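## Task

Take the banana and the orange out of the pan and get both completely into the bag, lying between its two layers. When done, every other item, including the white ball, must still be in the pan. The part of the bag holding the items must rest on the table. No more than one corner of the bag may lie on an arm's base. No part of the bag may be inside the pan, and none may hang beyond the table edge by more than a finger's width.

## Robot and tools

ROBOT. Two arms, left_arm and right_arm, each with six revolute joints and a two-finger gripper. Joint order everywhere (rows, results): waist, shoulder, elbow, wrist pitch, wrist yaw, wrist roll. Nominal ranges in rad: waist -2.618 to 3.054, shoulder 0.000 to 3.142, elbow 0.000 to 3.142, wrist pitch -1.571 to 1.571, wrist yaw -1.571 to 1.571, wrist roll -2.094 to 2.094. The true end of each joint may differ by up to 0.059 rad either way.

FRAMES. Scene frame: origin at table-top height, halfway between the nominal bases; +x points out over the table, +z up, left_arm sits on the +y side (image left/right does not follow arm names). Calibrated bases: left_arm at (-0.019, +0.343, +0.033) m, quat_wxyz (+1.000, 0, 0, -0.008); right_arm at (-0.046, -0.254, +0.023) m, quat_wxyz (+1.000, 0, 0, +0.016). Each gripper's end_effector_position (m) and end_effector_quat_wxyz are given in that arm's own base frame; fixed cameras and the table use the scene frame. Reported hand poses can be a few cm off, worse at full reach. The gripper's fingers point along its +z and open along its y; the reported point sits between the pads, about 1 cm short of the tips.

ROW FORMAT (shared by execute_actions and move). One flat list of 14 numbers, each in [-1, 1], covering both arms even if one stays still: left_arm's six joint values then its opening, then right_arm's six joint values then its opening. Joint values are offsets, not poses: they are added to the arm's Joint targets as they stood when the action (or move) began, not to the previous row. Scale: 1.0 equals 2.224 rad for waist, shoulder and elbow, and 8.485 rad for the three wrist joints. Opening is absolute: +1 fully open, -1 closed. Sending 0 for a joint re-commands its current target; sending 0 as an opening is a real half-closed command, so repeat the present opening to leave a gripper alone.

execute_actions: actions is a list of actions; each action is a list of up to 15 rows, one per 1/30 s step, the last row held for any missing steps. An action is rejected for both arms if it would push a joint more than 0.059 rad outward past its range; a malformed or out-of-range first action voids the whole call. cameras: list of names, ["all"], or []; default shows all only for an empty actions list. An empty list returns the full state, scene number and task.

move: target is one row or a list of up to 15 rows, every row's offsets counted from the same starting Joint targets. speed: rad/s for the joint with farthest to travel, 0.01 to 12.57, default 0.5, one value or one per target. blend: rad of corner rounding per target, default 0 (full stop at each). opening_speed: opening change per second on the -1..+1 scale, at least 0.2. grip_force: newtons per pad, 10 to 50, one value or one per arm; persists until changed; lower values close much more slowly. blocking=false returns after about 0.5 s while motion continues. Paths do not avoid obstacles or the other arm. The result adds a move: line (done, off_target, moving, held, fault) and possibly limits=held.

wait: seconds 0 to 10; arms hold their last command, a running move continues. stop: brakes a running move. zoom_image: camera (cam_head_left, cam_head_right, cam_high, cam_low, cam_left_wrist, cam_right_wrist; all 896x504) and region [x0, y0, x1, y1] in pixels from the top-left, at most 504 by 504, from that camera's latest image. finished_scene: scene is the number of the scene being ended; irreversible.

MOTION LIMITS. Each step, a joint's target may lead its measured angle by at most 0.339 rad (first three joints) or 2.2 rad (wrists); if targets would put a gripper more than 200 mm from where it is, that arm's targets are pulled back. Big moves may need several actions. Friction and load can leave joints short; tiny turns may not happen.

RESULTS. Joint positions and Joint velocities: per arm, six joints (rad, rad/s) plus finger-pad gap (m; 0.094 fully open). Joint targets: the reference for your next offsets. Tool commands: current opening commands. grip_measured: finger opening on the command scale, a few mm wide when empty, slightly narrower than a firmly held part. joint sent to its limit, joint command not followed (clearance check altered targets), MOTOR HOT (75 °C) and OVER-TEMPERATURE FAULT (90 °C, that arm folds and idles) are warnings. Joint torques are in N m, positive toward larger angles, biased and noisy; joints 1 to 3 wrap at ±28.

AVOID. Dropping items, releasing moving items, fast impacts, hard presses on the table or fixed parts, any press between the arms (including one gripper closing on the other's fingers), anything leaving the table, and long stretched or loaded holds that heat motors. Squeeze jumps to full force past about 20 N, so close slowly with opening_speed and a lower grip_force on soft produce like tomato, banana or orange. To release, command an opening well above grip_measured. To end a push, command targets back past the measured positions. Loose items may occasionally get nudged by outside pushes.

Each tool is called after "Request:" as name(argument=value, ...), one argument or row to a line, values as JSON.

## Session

Request:
execute_actions(
  actions=[],
)

Scene clock: 0.00 s.
left_arm: end_effector_position=(+0.3846, +0.0612, +0.0917) grip_measured=+1.000 end_effector_quat_wxyz=(+0.561, -0.128, +0.814, +0.083) | right_arm: end_effector_position=(+0.3920, -0.0260, +0.0787) grip_measured=+1.000 end_effector_quat_wxyz=(+0.546, +0.066, +0.829, -0.098)
Joint positions: left_arm=[0.056 1.503 0.373 0.754 -0.23 -0.099 0.094] | right_arm=[0.062 1.565 0.395 0.757 0.292 0.028 0.094]
Joint velocities: within noise
Joint torques (N m): no reading
Heat: left arm: 25 °C; right arm: 28 °C.
Joint targets: left_arm=[0.056 1.499 0.378 0.749 -0.230 -0.099] | right_arm=[0.062 1.556 0.405 0.770 0.293 0.028]
Tool commands: left_gripper/opening=+1.0 right_gripper/opening=+1.0

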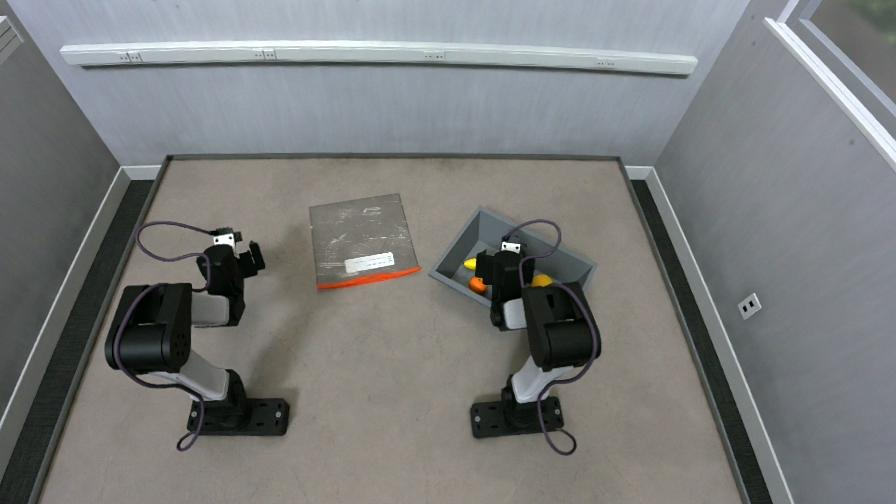

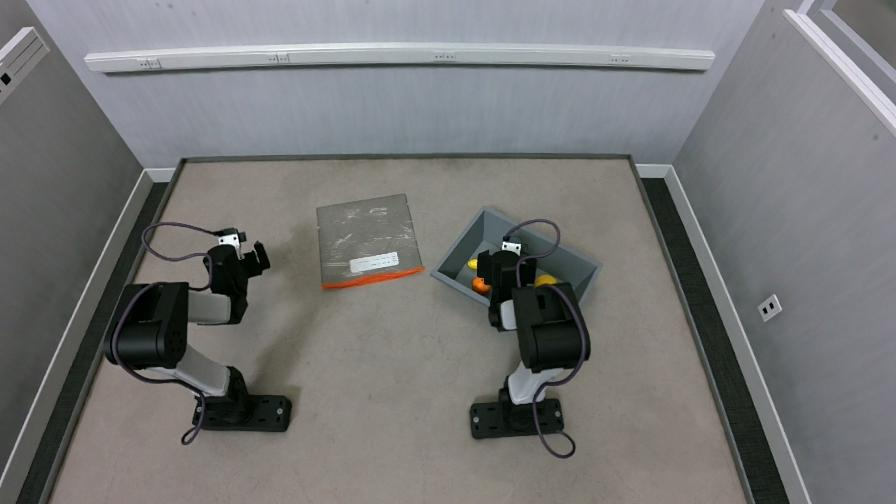

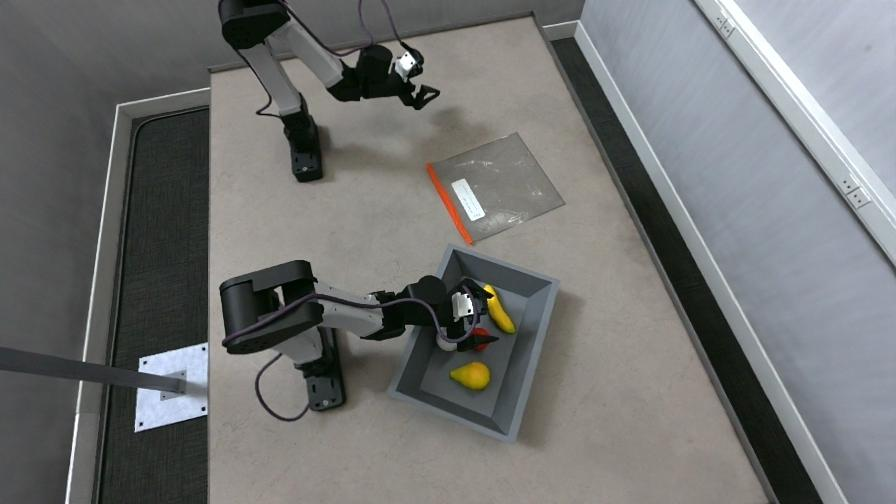

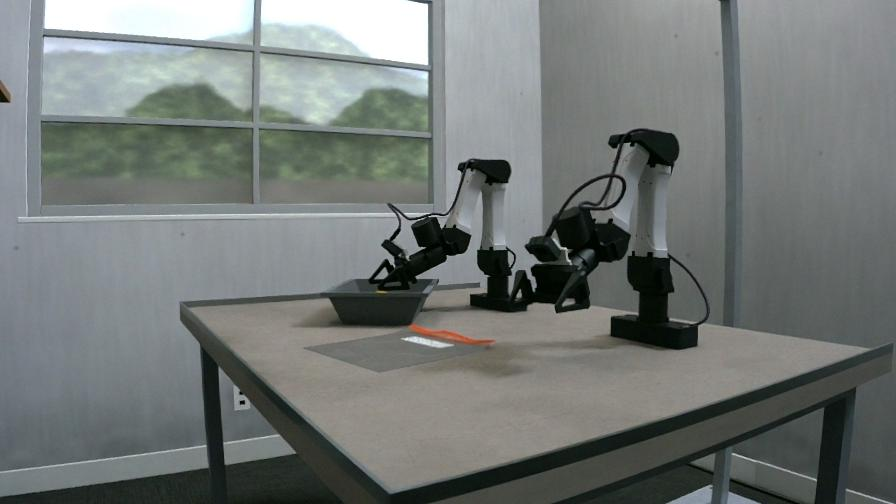

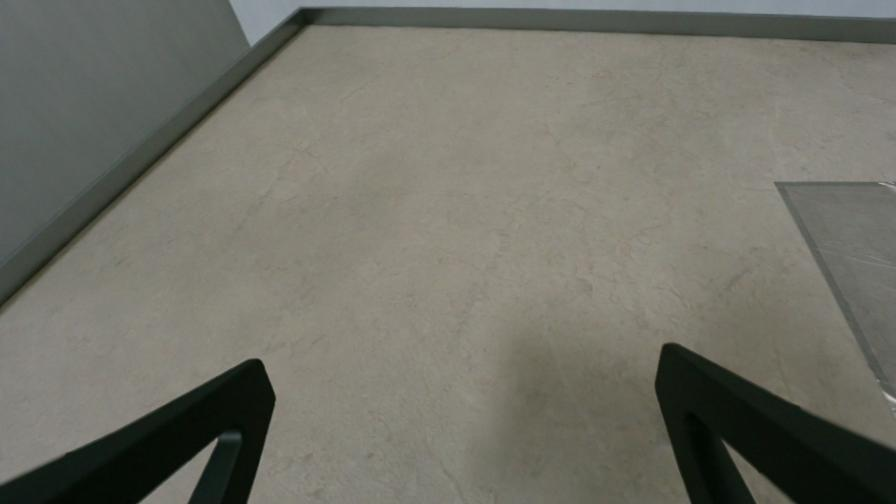

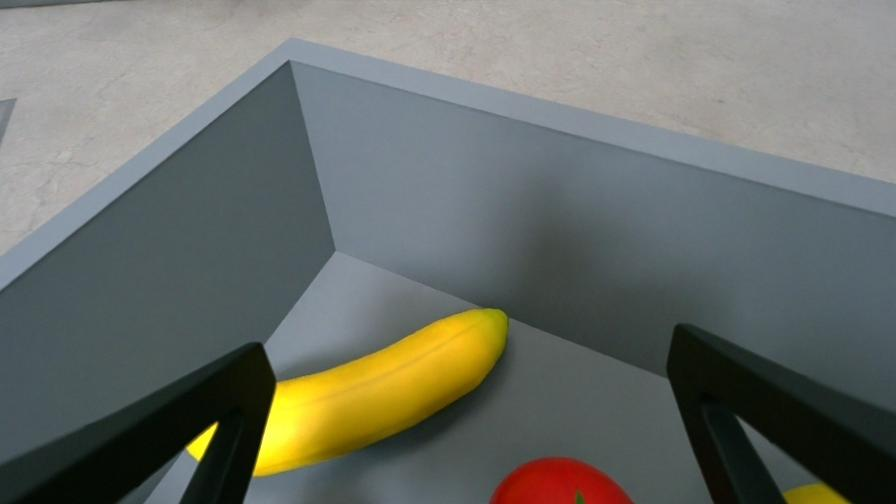

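Request:
move(
  target=[-0.3126,0.2579,0.7076,-0.2508,0.0271,-0.2299,-0.2,-0.076,0.0787,0.6096,-0.2592,-0.0345,-0.0033,0.75],
  speed=1.1,
  cameras=["all"],
)

Scene clock: 6.80 s.
left_arm: end_effector_position=(+0.3331, -0.2449, +0.1301) grip_measured=-0.198 end_effector_quat_wxyz=(+0.017, -0.643, +0.765, -0.039) | right_arm: end_effector_position=(+0.3412, -0.0364, +0.1939) grip_measured=+0.751 end_effector_quat_wxyz=(+0.081, +0.055, +0.995, -0.009)
Joint positions: left_arm=[-0.641 2.053 1.931 -1.366 -0.016 -2.038 0.038] | right_arm=[-0.101 1.719 1.736 -1.425 0.01 0.008 0.082]
Joint torques (N m): left_arm=[0.25 -8.9 9.06 0.31 0.09 -0.13] | right_arm=[-0.57 -6.42 8.57 0.6 -0.11 -0.04]
Heat: left arm: 27 °C; right arm: 28 °C.
Joint targets: left_arm=[-0.640 2.073 1.952 -1.379 0.001 -2.050] | right_arm=[-0.107 1.731 1.761 -1.429 0.001 0.000]
move: done

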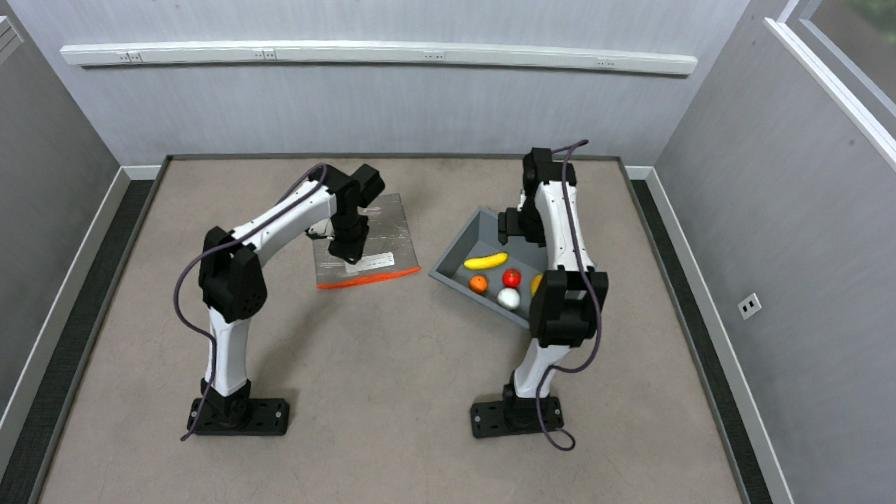

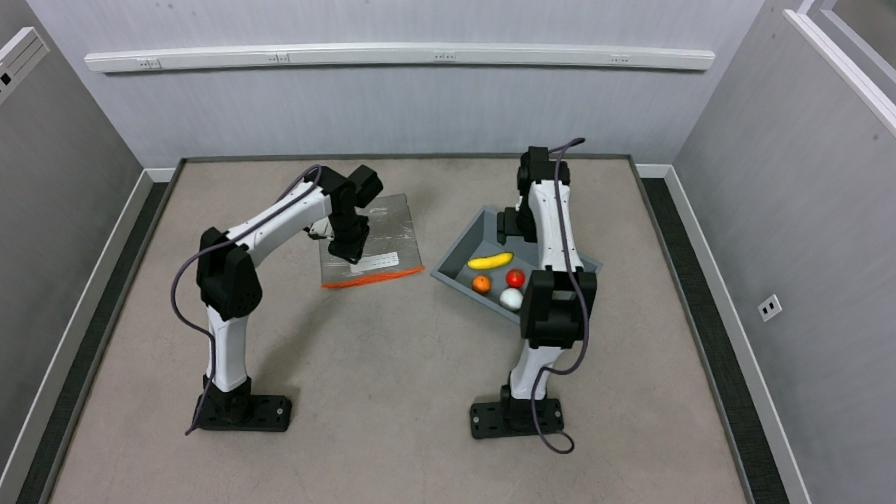

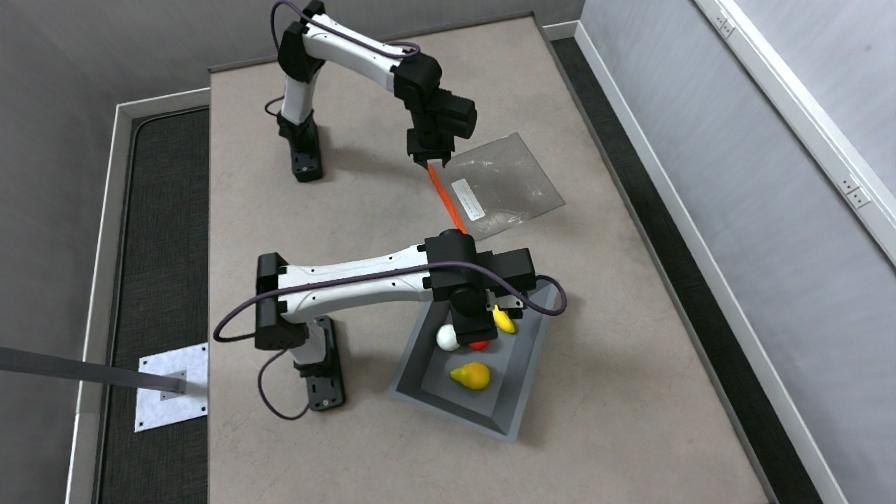

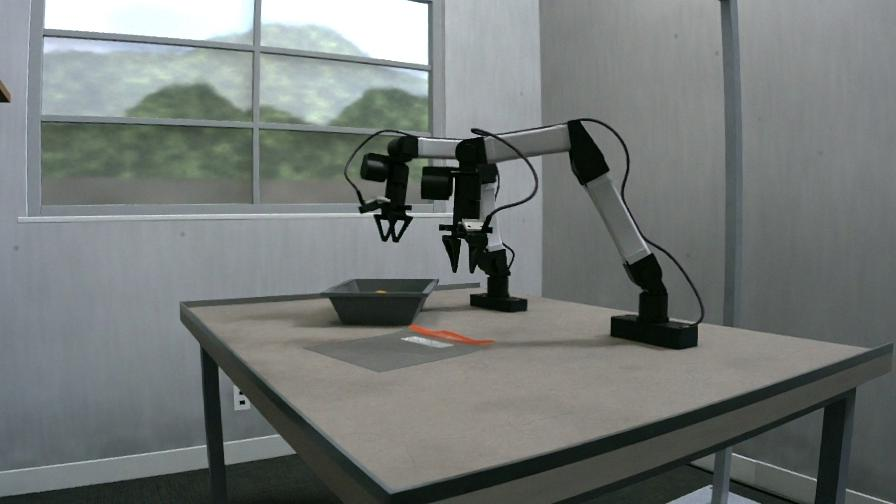

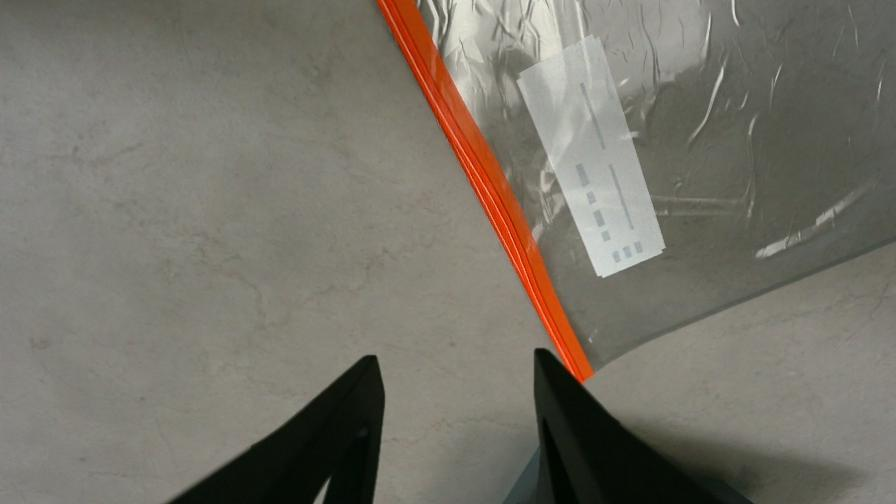

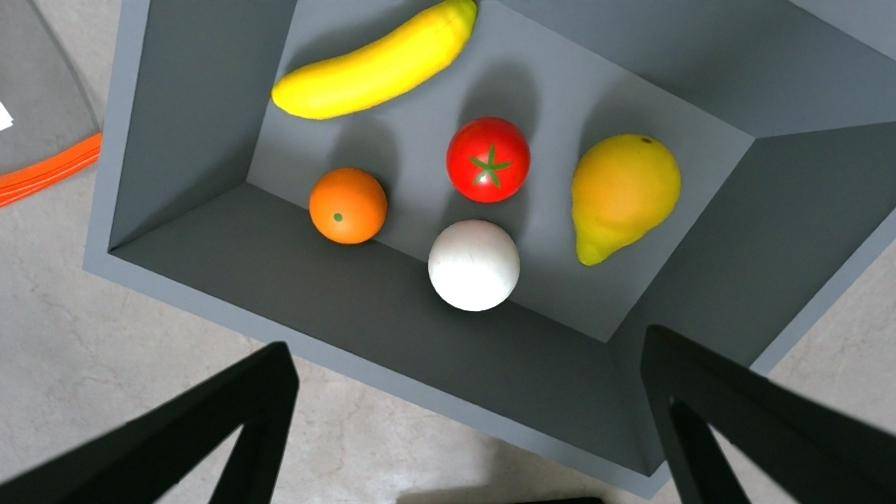

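Request:
move(
  target=[0.0101,0.082,-0.049,0.0343,0,-0.0047,-0.2,0.0958,-0.0071,-0.1637,0.0292,0,0,0.5],
  speed=0.7,
  cameras=["cam_left_wrist","cam_right_wrist"],
)

Scene clock: 11.43 s.
left_arm: end_effector_position=(+0.3693, -0.2618, +0.0328) grip_measured=-0.198 end_effector_quat_wxyz=(+0.016, -0.665, +0.746, -0.035) | right_arm: end_effector_position=(+0.3225, +0.0319, +0.1063) grip_measured=+0.501 end_effector_quat_wxyz=(+0.028, -0.048, +0.998, -0.002)
Joint positions: left_arm=[-0.623 2.246 1.848 -1.098 -0.016 -2.078 0.038] | right_arm=[0.102 1.719 1.397 -1.194 0.006 0.007 0.071]
Joint torques (N m): left_arm=[0.65 -11.1 6.49 0.58 0.08 -0.13] | right_arm=[0.39 -7.8 6.16 0.46 -0.08 -0.02]
Heat: left arm: 27 °C; right arm: 29 °C.
Joint targets: left_arm=[-0.617 2.255 1.843 -1.088 0.000 -2.090] | right_arm=[0.106 1.715 1.397 -1.181 0.000 0.000]
move: done
Images, in order (width x height): cam_left_wrist 896x504, cam_right_wrist 896x504.

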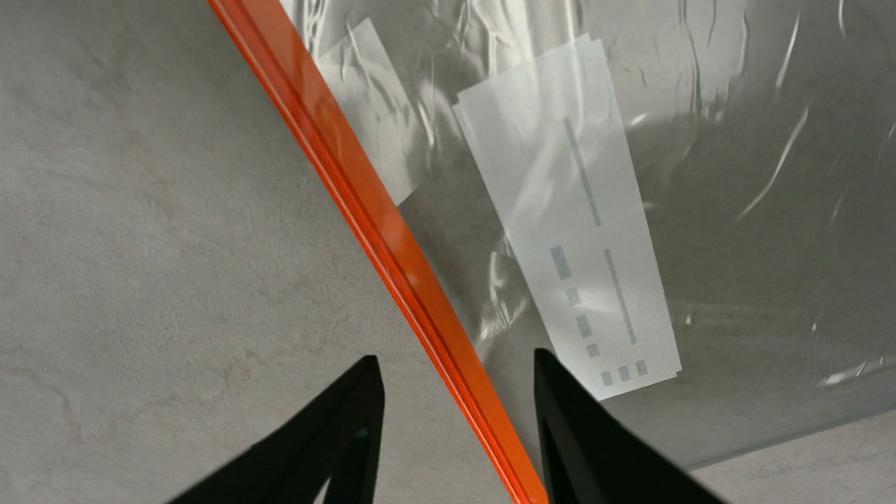

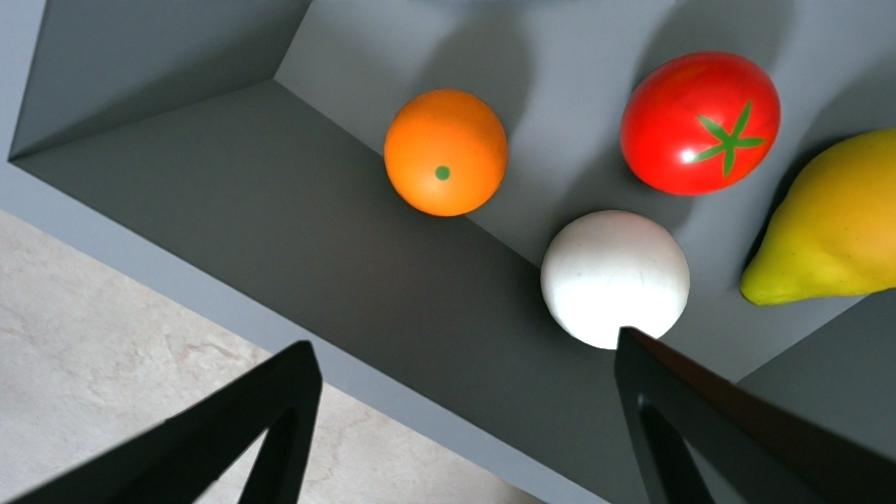

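Request:
move(
  target=[
    [0.0042,0.0416,-0.0243,0.0173,0,0,-0.2,0.0052,0.0543,0.0129,0.0049,0,0.0737,0.35],
    [0.0042,0.0416,-0.0243,0.0173,0,0,-0.2,0.0052,0.0922,-0.0737,0.0375,0,0.0737,0.35],
  ],
  speed=[0.4,0.4],
  grip_force=[50,25],
  cameras=["cam_left_wrist","cam_right_wrist"],
)

Scene clock: 16.87 s.
left_arm: end_effector_position=(+0.3820, -0.2663, -0.0124) grip_measured=-0.198 end_effector_quat_wxyz=(+0.018, -0.668, +0.743, -0.043) | right_arm: end_effector_position=(+0.3393, +0.0364, +0.0075) grip_measured=+0.351 end_effector_quat_wxyz=(+0.010, +0.251, +0.968, +0.000)
Joint positions: left_arm=[-0.615 2.326 1.799 -0.952 -0.016 -2.078 0.038] | right_arm=[0.11 1.911 1.234 -0.874 0.006 0.618 0.063]
Joint torques (N m): left_arm=[0.76 -10.52 5.85 0.61 0.08 -0.13] | right_arm=[0.77 -7.77 5.53 0.43 -0.05 0.13]
Heat: left arm: 28 °C; right arm: 30 °C.
Joint targets: left_arm=[-0.608 2.348 1.789 -0.941 0.000 -2.090] | right_arm=[0.117 1.920 1.233 -0.863 0.000 0.625]
grip_force (N): 50, 25
move: done
Images, in order (width x height): cam_left_wrist 896x504, cam_right_wrist 896x504.

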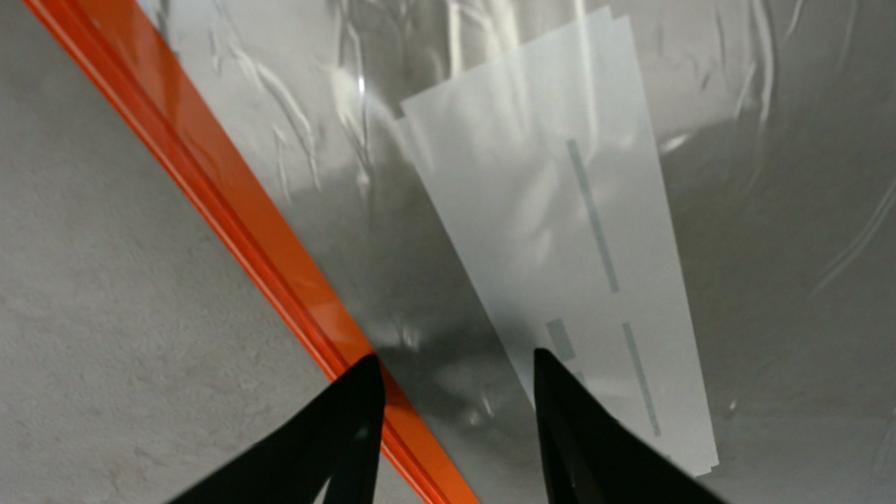

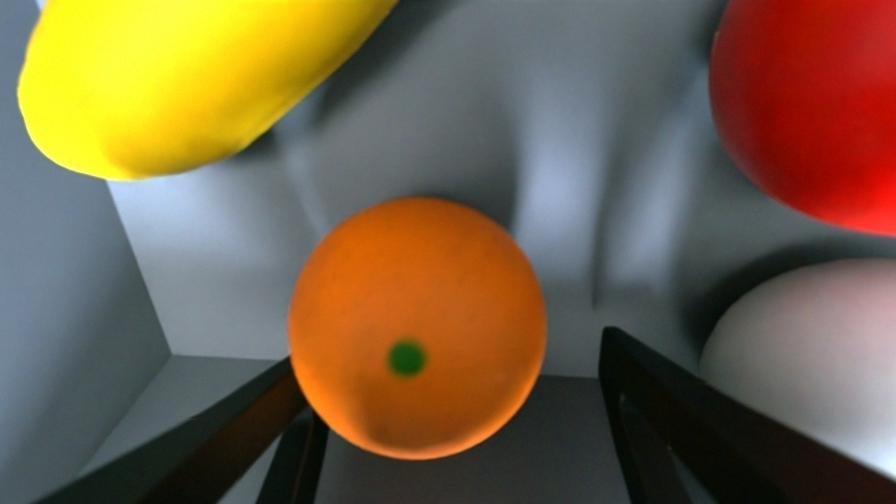

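Request:
move(
  target=[
    [0.0041,0.0119,0.0082,0.001,0,0,-0.2,0,0,0,0,0,0,0.35],
    [0.0041,0.0119,0.0082,0.001,0,0,-1,0,0,0,0,0,0,0.03],
    [-0.0016,-0.0463,0.0556,-0.0234,0,0,-1,0,-0.055,0.2068,-0.0651,0,0,0.03],
  ],
  speed=0.4,
  opening_speed=1.0,
  cameras=["cam_left_wrist","cam_right_wrist","cam_high"],
)

Request:
zoom_image(
  camera="cam_high",
  region=[380, 120, 580, 260],
)

Scene clock: 21.73 s.
left_arm: end_effector_position=(+0.3742, -0.2607, +0.0305) grip_measured=-0.985 end_effector_quat_wxyz=(+0.007, -0.671, +0.741, -0.029) | right_arm: end_effector_position=(+0.3378, +0.0362, +0.1407) grip_measured=+0.031 end_effector_quat_wxyz=(+0.002, +0.251, +0.968, -0.003)
Joint positions: left_arm=[-0.609 2.278 1.894 -1.127 0 -2.08 0.001] | right_arm=[0.11 1.831 1.67 -1.409 0.006 0.618 0.048]
Joint torques (N m): left_arm=[0.02 -14.67 8.77 0.27 -0.06 -0.13] | right_arm=[0.75 -11.18 8.16 0.21 -0.04 0.13]
Heat: left arm: 30 °C; right arm: 31 °C.
Joint targets: left_arm=[-0.611 2.245 1.913 -1.140 0.000 -2.090] | right_arm=[0.117 1.798 1.693 -1.415 0.000 0.625]
grip_force (N): 50, 25
move: done; target 2's new numbers were sent with left_arm's shoulder 0.044 rad from that target
Images, in order (width x height): cam_high 896x504, cam_left_wrist 896x504, cam_right_wrist 896x504.

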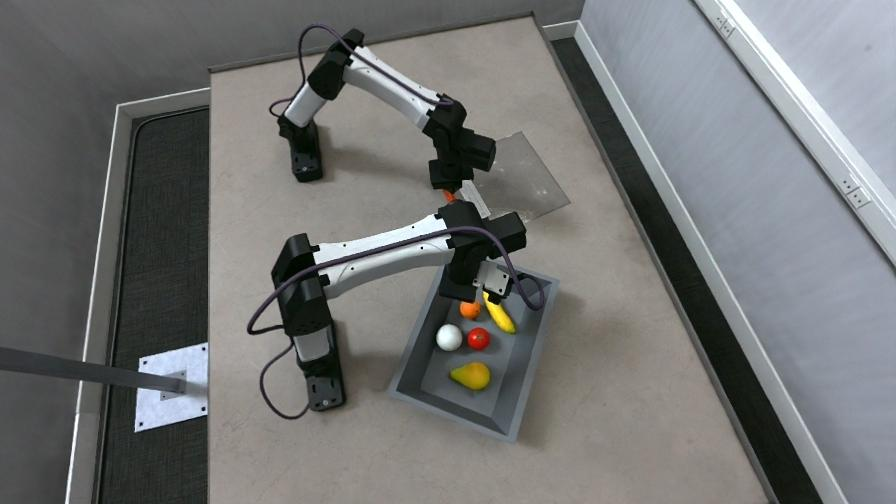

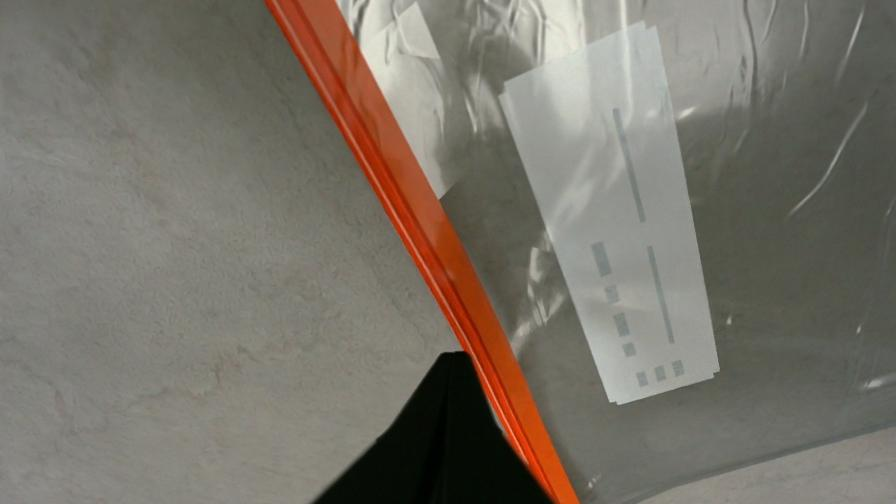

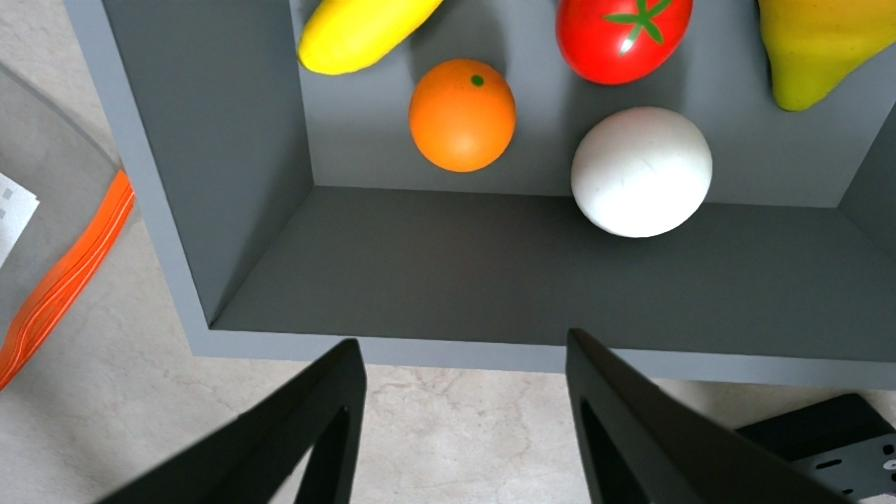

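Scaled by 2.520 from the camera's 896x504 image, which has a finer 1280x720 frame.

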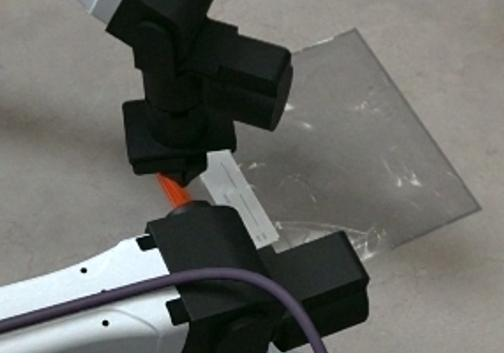

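Request:
wait(
  seconds=0,
  cameras=["cam_low","cam_head_left","cam_left_wrist"],
)

Request:
zoom_image(
  camera="cam_low",
  region=[300, 220, 540, 380],
)

Request:
zoom_image(
  camera="cam_left_wrist",
  region=[350, 250, 650, 504],
)

Scene clock: 22.17 s.
left_arm: end_effector_position=(+0.3742, -0.2607, +0.0305) grip_measured=-0.985 end_effector_quat_wxyz=(+0.007, -0.671, +0.741, -0.029) | right_arm: end_effector_position=(+0.3377, +0.0362, +0.1407) grip_measured=+0.031 end_effector_quat_wxyz=(+0.002, +0.251, +0.968, -0.003)
Joint positions: left_arm=[-0.609 2.278 1.894 -1.127 0 -2.08 0.001] | right_arm=[0.11 1.831 1.67 -1.409 0.006 0.618 0.048]
Joint torques (N m): left_arm=[-0.01 -14.65 8.77 0.28 -0.06 -0.13] | right_arm=[0.75 -11.18 8.21 0.22 -0.05 0.13]
Heat: left arm: 30 °C; right arm: 31 °C.
Joint targets: left_arm=[-0.611 2.245 1.913 -1.139 0.000 -2.090] | right_arm=[0.117 1.798 1.693 -1.415 0.000 0.625]
Tool commands: left_gripper/opening=-1.0 right_gripper/opening=+0.03
grip_force (N): 50, 25
Images, in order (width x height): cam_head_left 896x504, cam_low 896x504, cam_left_wrist 896x504.

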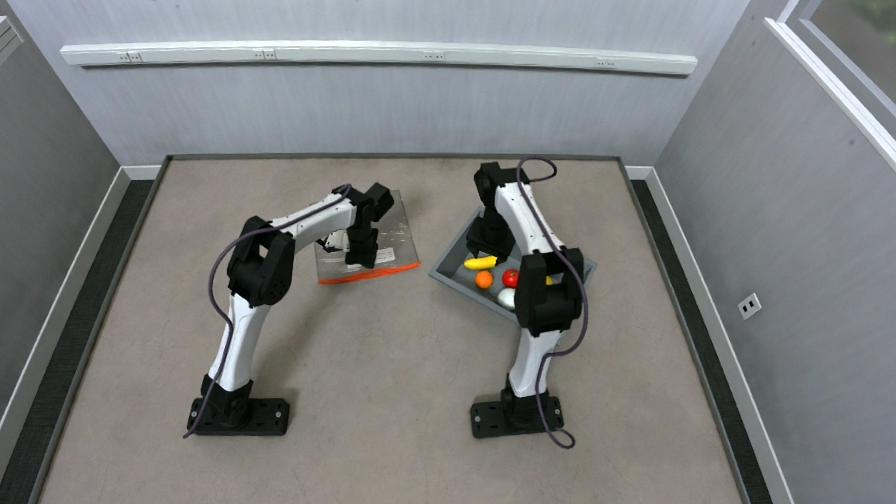

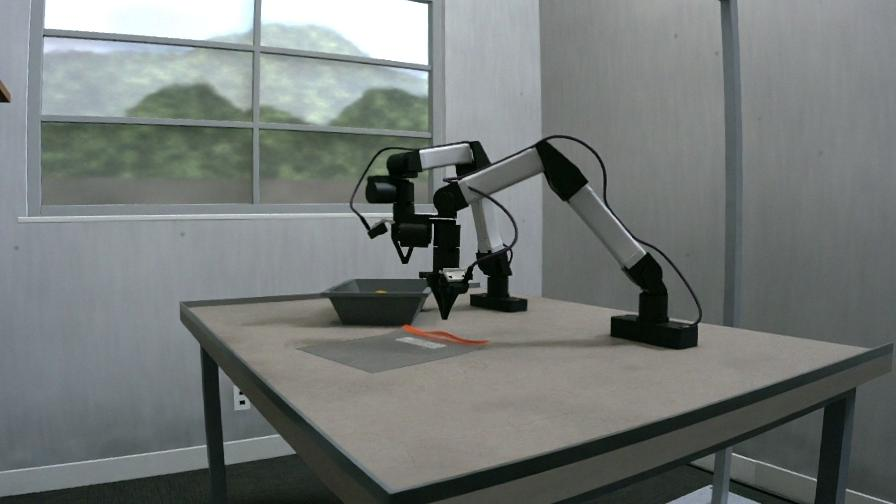

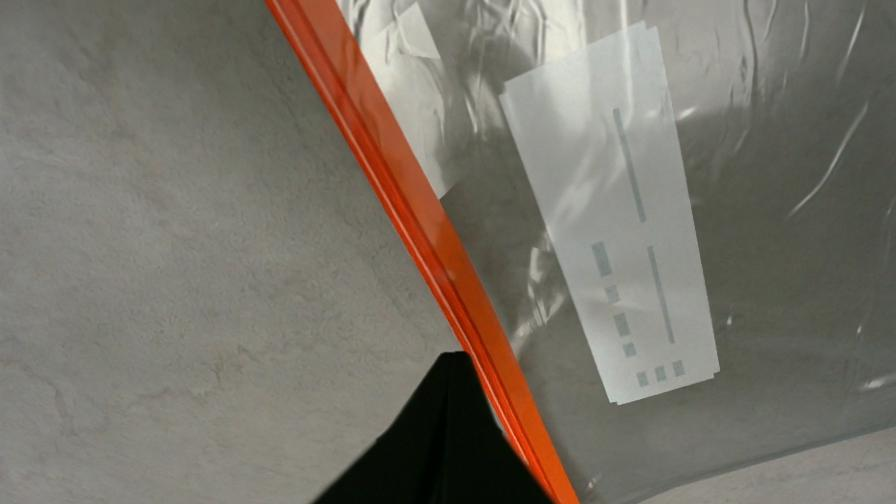

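Scaled by 2.100 from the camera's 896x504 image, which has a finer 1280x720 frame.

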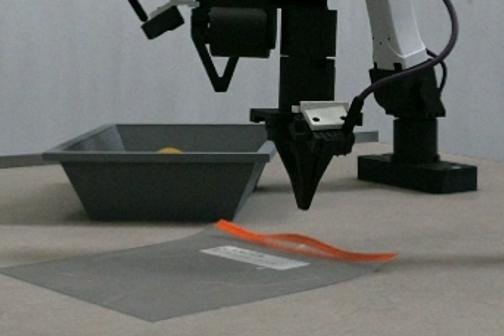

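Scaled by 1.680 from the camera's 896x504 image, which has a finer 1280x720 frame.

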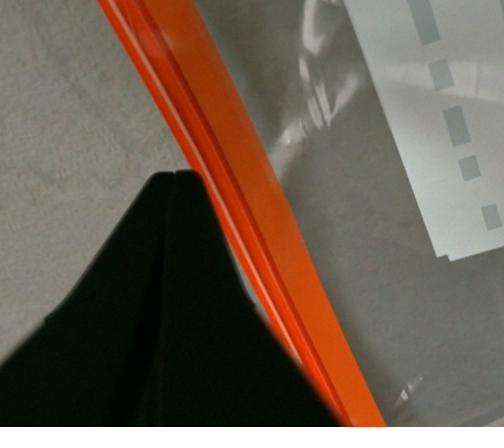

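Request:
move(
  target=[
    [0.0115,0.0513,0.0031,0.0093,0,0,-0.2,-0.0287,0.0651,-0.0564,0.0283,0,-0.0075,0.35],
    [0.0115,0.0705,-0.0322,0.0236,0,0,-0.2,-0.0287,0.0651,-0.0564,0.0283,0,-0.0075,0.35],
  ],
  speed=[0.5,0.25],
  cameras=["cam_left_wrist","cam_right_wrist"],
)

Scene clock: 26.00 s.
left_arm: end_effector_position=(+0.3951, -0.2647, -0.0146) grip_measured=-0.201 end_effector_quat_wxyz=(-0.011, +0.677, -0.734, +0.045) | right_arm: end_effector_position=(+0.3673, +0.0203, +0.0782) grip_measured=+0.349 end_effector_quat_wxyz=(+0.006, +0.253, +0.968, -0.001)
Joint positions: left_arm=[-0.59 2.369 1.867 -0.976 0 -2.08 0.038] | right_arm=[0.058 1.94 1.566 -1.186 0.006 0.569 0.063]
Joint torques (N m): left_arm=[0.64 -10.1 4.42 0.92 -0.06 -0.12] | right_arm=[-0.39 -8.94 6.19 0.41 -0.05 -0.04]
Heat: left arm: 32 °C; right arm: 32 °C.
Joint targets: left_arm=[-0.586 2.402 1.841 -0.939 0.000 -2.090] | right_arm=[0.054 1.942 1.567 -1.175 0.000 0.561]
grip_force (N): 50, 25
move: off_target (left_arm); left_arm: the wrist pitch is farthest, 0.037 rad from its target
Images, in order (width x height): cam_left_wrist 896x504, cam_right_wrist 896x504.

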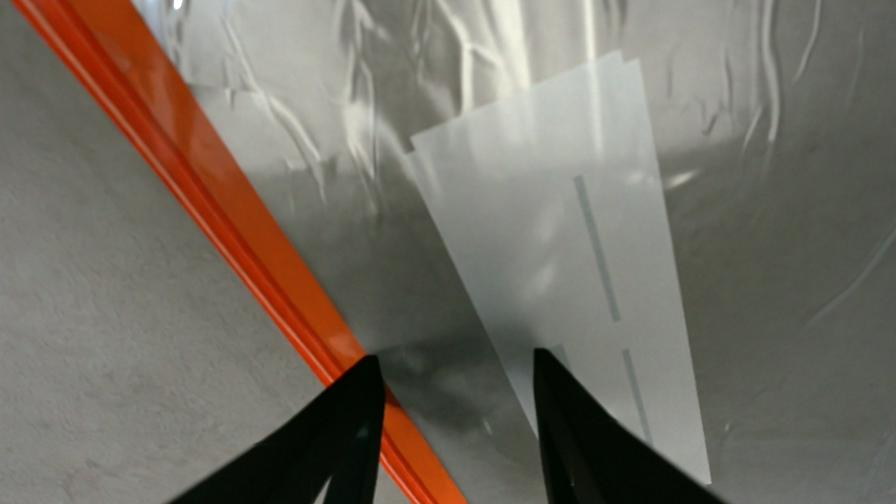

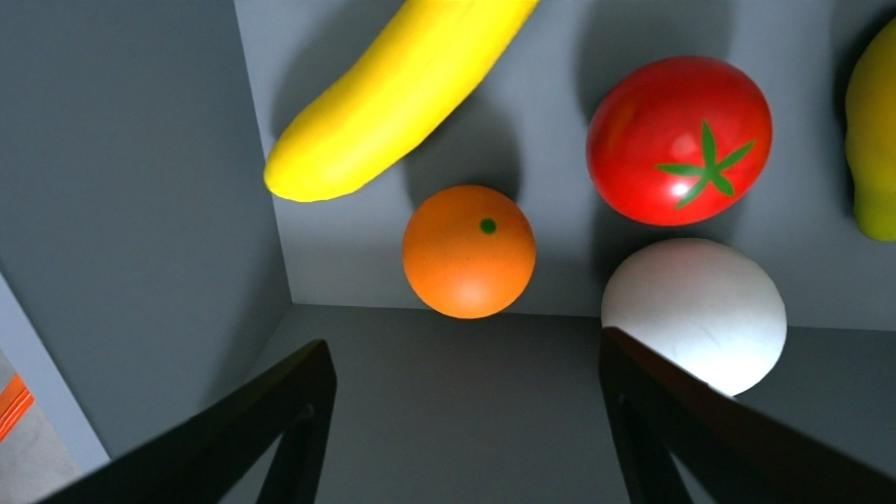

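Request:
move(
  target=[
    [0,0,0,0,0,0,-0.2,0.0004,0.0256,-0.1093,0.0354,0,0,0.35],
    [0,0,0,0,0,0,-1,0.0004,0.0256,-0.1093,0.0354,0,0,0.35],
  ],
  speed=0.5,
  opening_speed=1.0,
  cameras=["cam_left_wrist","cam_right_wrist"],
)

Scene clock: 29.00 s.
left_arm: end_effector_position=(+0.3912, -0.2627, -0.0156) grip_measured=-0.985 end_effector_quat_wxyz=(-0.008, +0.677, -0.735, +0.037) | right_arm: end_effector_position=(+0.3614, +0.0199, +0.0023) grip_measured=+0.349 end_effector_quat_wxyz=(+0.010, +0.253, +0.968, +0.000)
Joint positions: left_arm=[-0.59 2.369 1.864 -0.99 0.003 -2.08 0.001] | right_arm=[0.058 1.991 1.325 -0.886 0.006 0.569 0.063]
Joint torques (N m): left_arm=[0.54 -10.03 4.62 1.03 -0.09 -0.13] | right_arm=[-0.29 -8.49 5.6 0.43 -0.04 -0.03]
Heat: left arm: 33 °C; right arm: 33 °C.
Joint targets: left_arm=[-0.586 2.402 1.841 -0.939 0.000 -2.090] | right_arm=[0.055 1.999 1.324 -0.875 0.000 0.561]
grip_force (N): 50, 25
move: off_target (left_arm); target 2's new numbers were sent with left_arm's wrist pitch 0.037 rad from that target; left_arm: the wrist pitch is farthest, 0.051 rad from its target
Images, in order (width x height): cam_left_wrist 896x504, cam_right_wrist 896x504.

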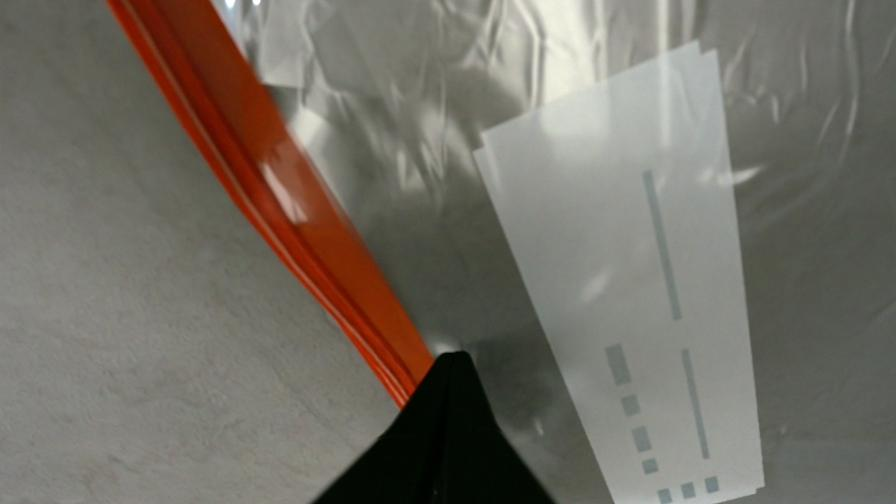

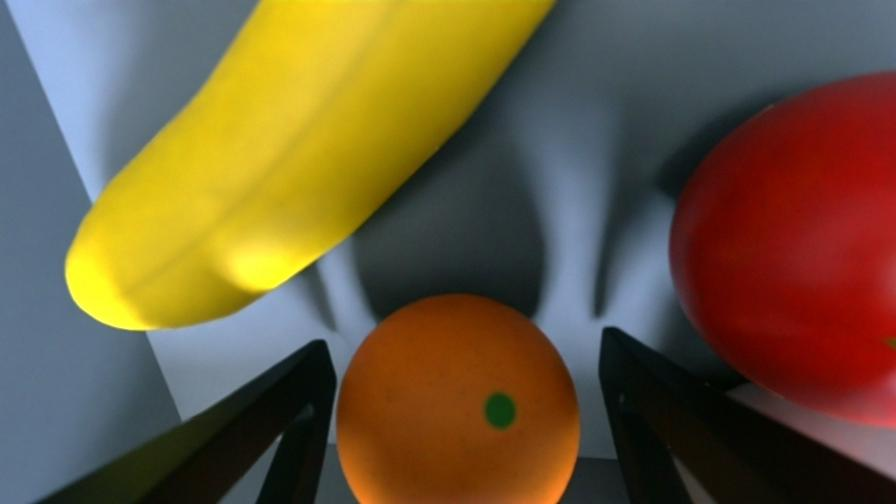

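Request:
move(
  target=[
    [0,0,0,0,0,0,-1,0,0,0,0,0,0,0.03],
    [0,-0.0414,0.0666,-0.0246,0,0,-1,0,-0.0523,0.2158,-0.0668,0,0,0.03],
  ],
  speed=0.4,
  opening_speed=0.6,
  cameras=["cam_left_wrist","cam_right_wrist","cam_low"],
)

Request:
zoom_image(
  camera="cam_low",
  region=[300, 220, 540, 380],
)

Scene clock: 32.97 s.
left_arm: end_effector_position=(+0.3901, -0.2619, +0.0216) grip_measured=-0.985 end_effector_quat_wxyz=(-0.006, +0.677, -0.735, +0.031) | right_arm: end_effector_position=(+0.3600, +0.0198, +0.1392) grip_measured=+0.032 end_effector_quat_wxyz=(+0.000, +0.253, +0.968, -0.003)
Joint positions: left_arm=[-0.59 2.344 1.971 -1.135 0.003 -2.08 0.001] | right_arm=[0.058 1.92 1.781 -1.435 0.006 0.569 0.048]
Joint torques (N m): left_arm=[0.57 -15.23 8.76 0.29 -0.09 -0.12] | right_arm=[-0.31 -12.23 8.21 0.22 -0.05 -0.03]
Heat: left arm: 34 °C; right arm: 34 °C.
Joint targets: left_arm=[-0.586 2.309 1.990 -1.148 0.000 -2.090] | right_arm=[0.055 1.883 1.804 -1.441 0.000 0.561]
grip_force (N): 50, 25
move: off_target (right_arm); right_arm: the shoulder is farthest, 0.037 rad from its target
Images, in order (width x height): cam_low 896x504, cam_left_wrist 896x504, cam_right_wrist 896x504.

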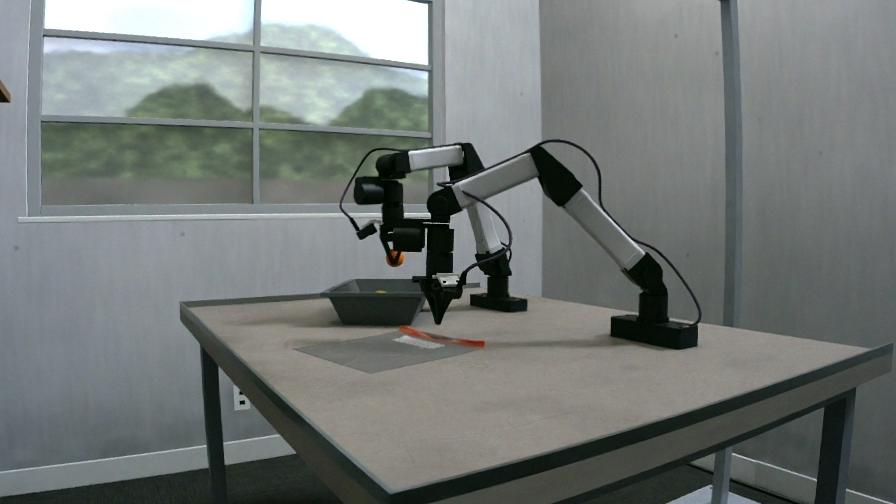

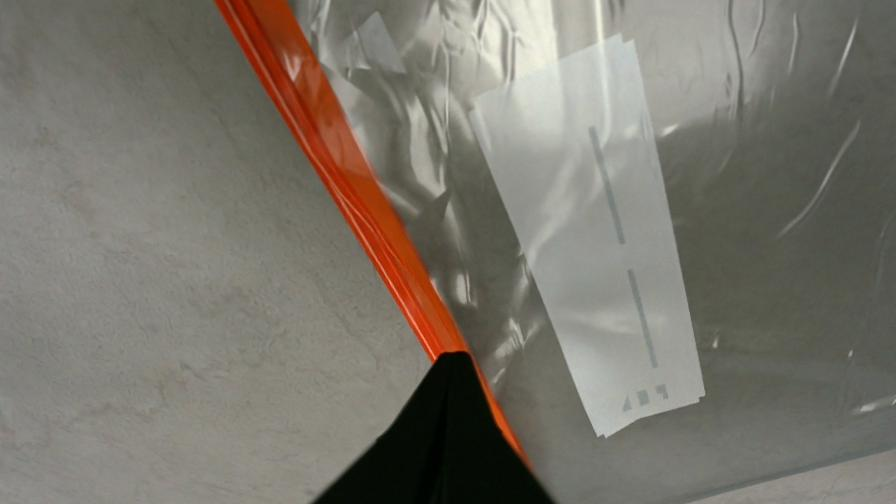

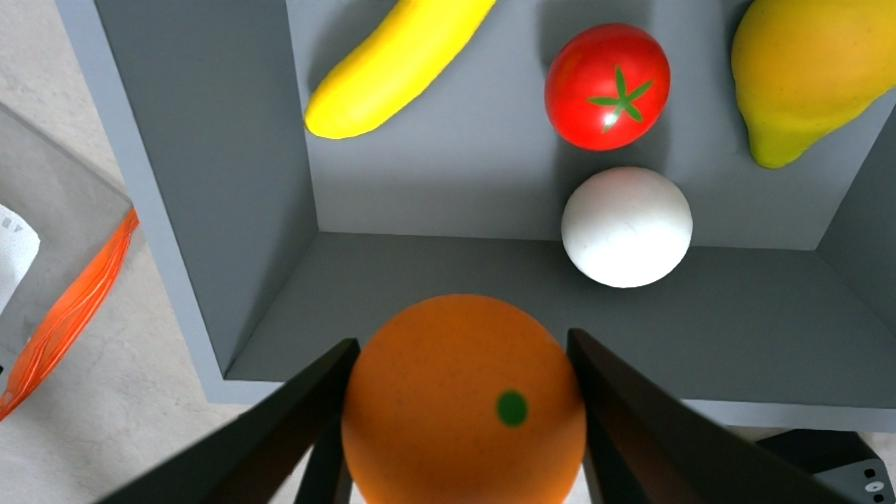

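Scaled by 2.100 from the camera's 896x504 image, which has a finer 1280x720 frame.

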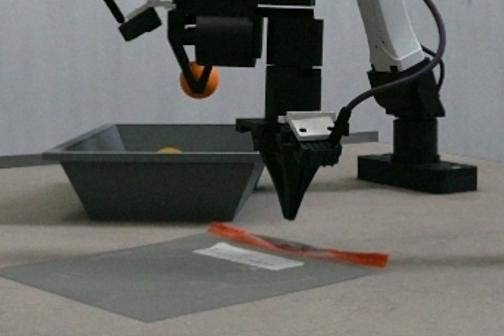

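Request:
move(
  target=[
    [0.0013,0.0257,-0.0259,0.0096,0,0,-0.45,0,0,0,0,0,0,0.03],
    [0.0013,0.049,-0.0668,0.0265,0,0,-0.45,0,0,0,0,0,0,0.03],
  ],
  speed=[0.4,0.2],
  opening_speed=1.0,
  cameras=["cam_left_wrist"],
)

Scene clock: 39.70 s.
left_arm: end_effector_position=(+0.3944, -0.2648, -0.0164) grip_measured=-0.451 end_effector_quat_wxyz=(-0.009, +0.677, -0.735, +0.041) | right_arm: end_effector_position=(+0.3600, +0.0198, +0.1392) grip_measured=+0.032 end_effector_quat_wxyz=(+0.000, +0.253, +0.968, -0.003)
Joint positions: left_arm=[-0.59 2.378 1.876 -0.985 0.003 -2.08 0.026] | right_arm=[0.058 1.92 1.781 -1.435 0.006 0.569 0.048]
Joint torques (N m): left_arm=[0.77 -9.47 3.41 1.16 -0.08 -0.13] | right_arm=[-0.31 -12.22 8.21 0.21 -0.05 -0.03]
Heat: left arm: 36 °C; right arm: 35 °C.
Joint targets: left_arm=[-0.583 2.418 1.841 -0.923 0.000 -2.090] | right_arm=[0.055 1.883 1.804 -1.441 0.000 0.561]
grip_force (N): 50, 25
move: off_target (left_arm, right_arm); left_arm: the wrist pitch is farthest, 0.062 rad from its target; right_arm: the shoulder is farthest, 0.037 rad from its target
Images, in order (width x height): cam_left_wrist 896x504.

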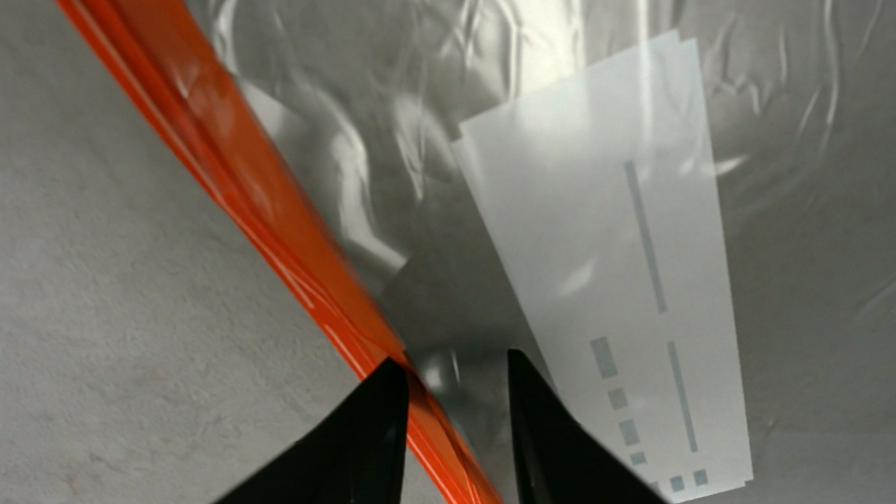

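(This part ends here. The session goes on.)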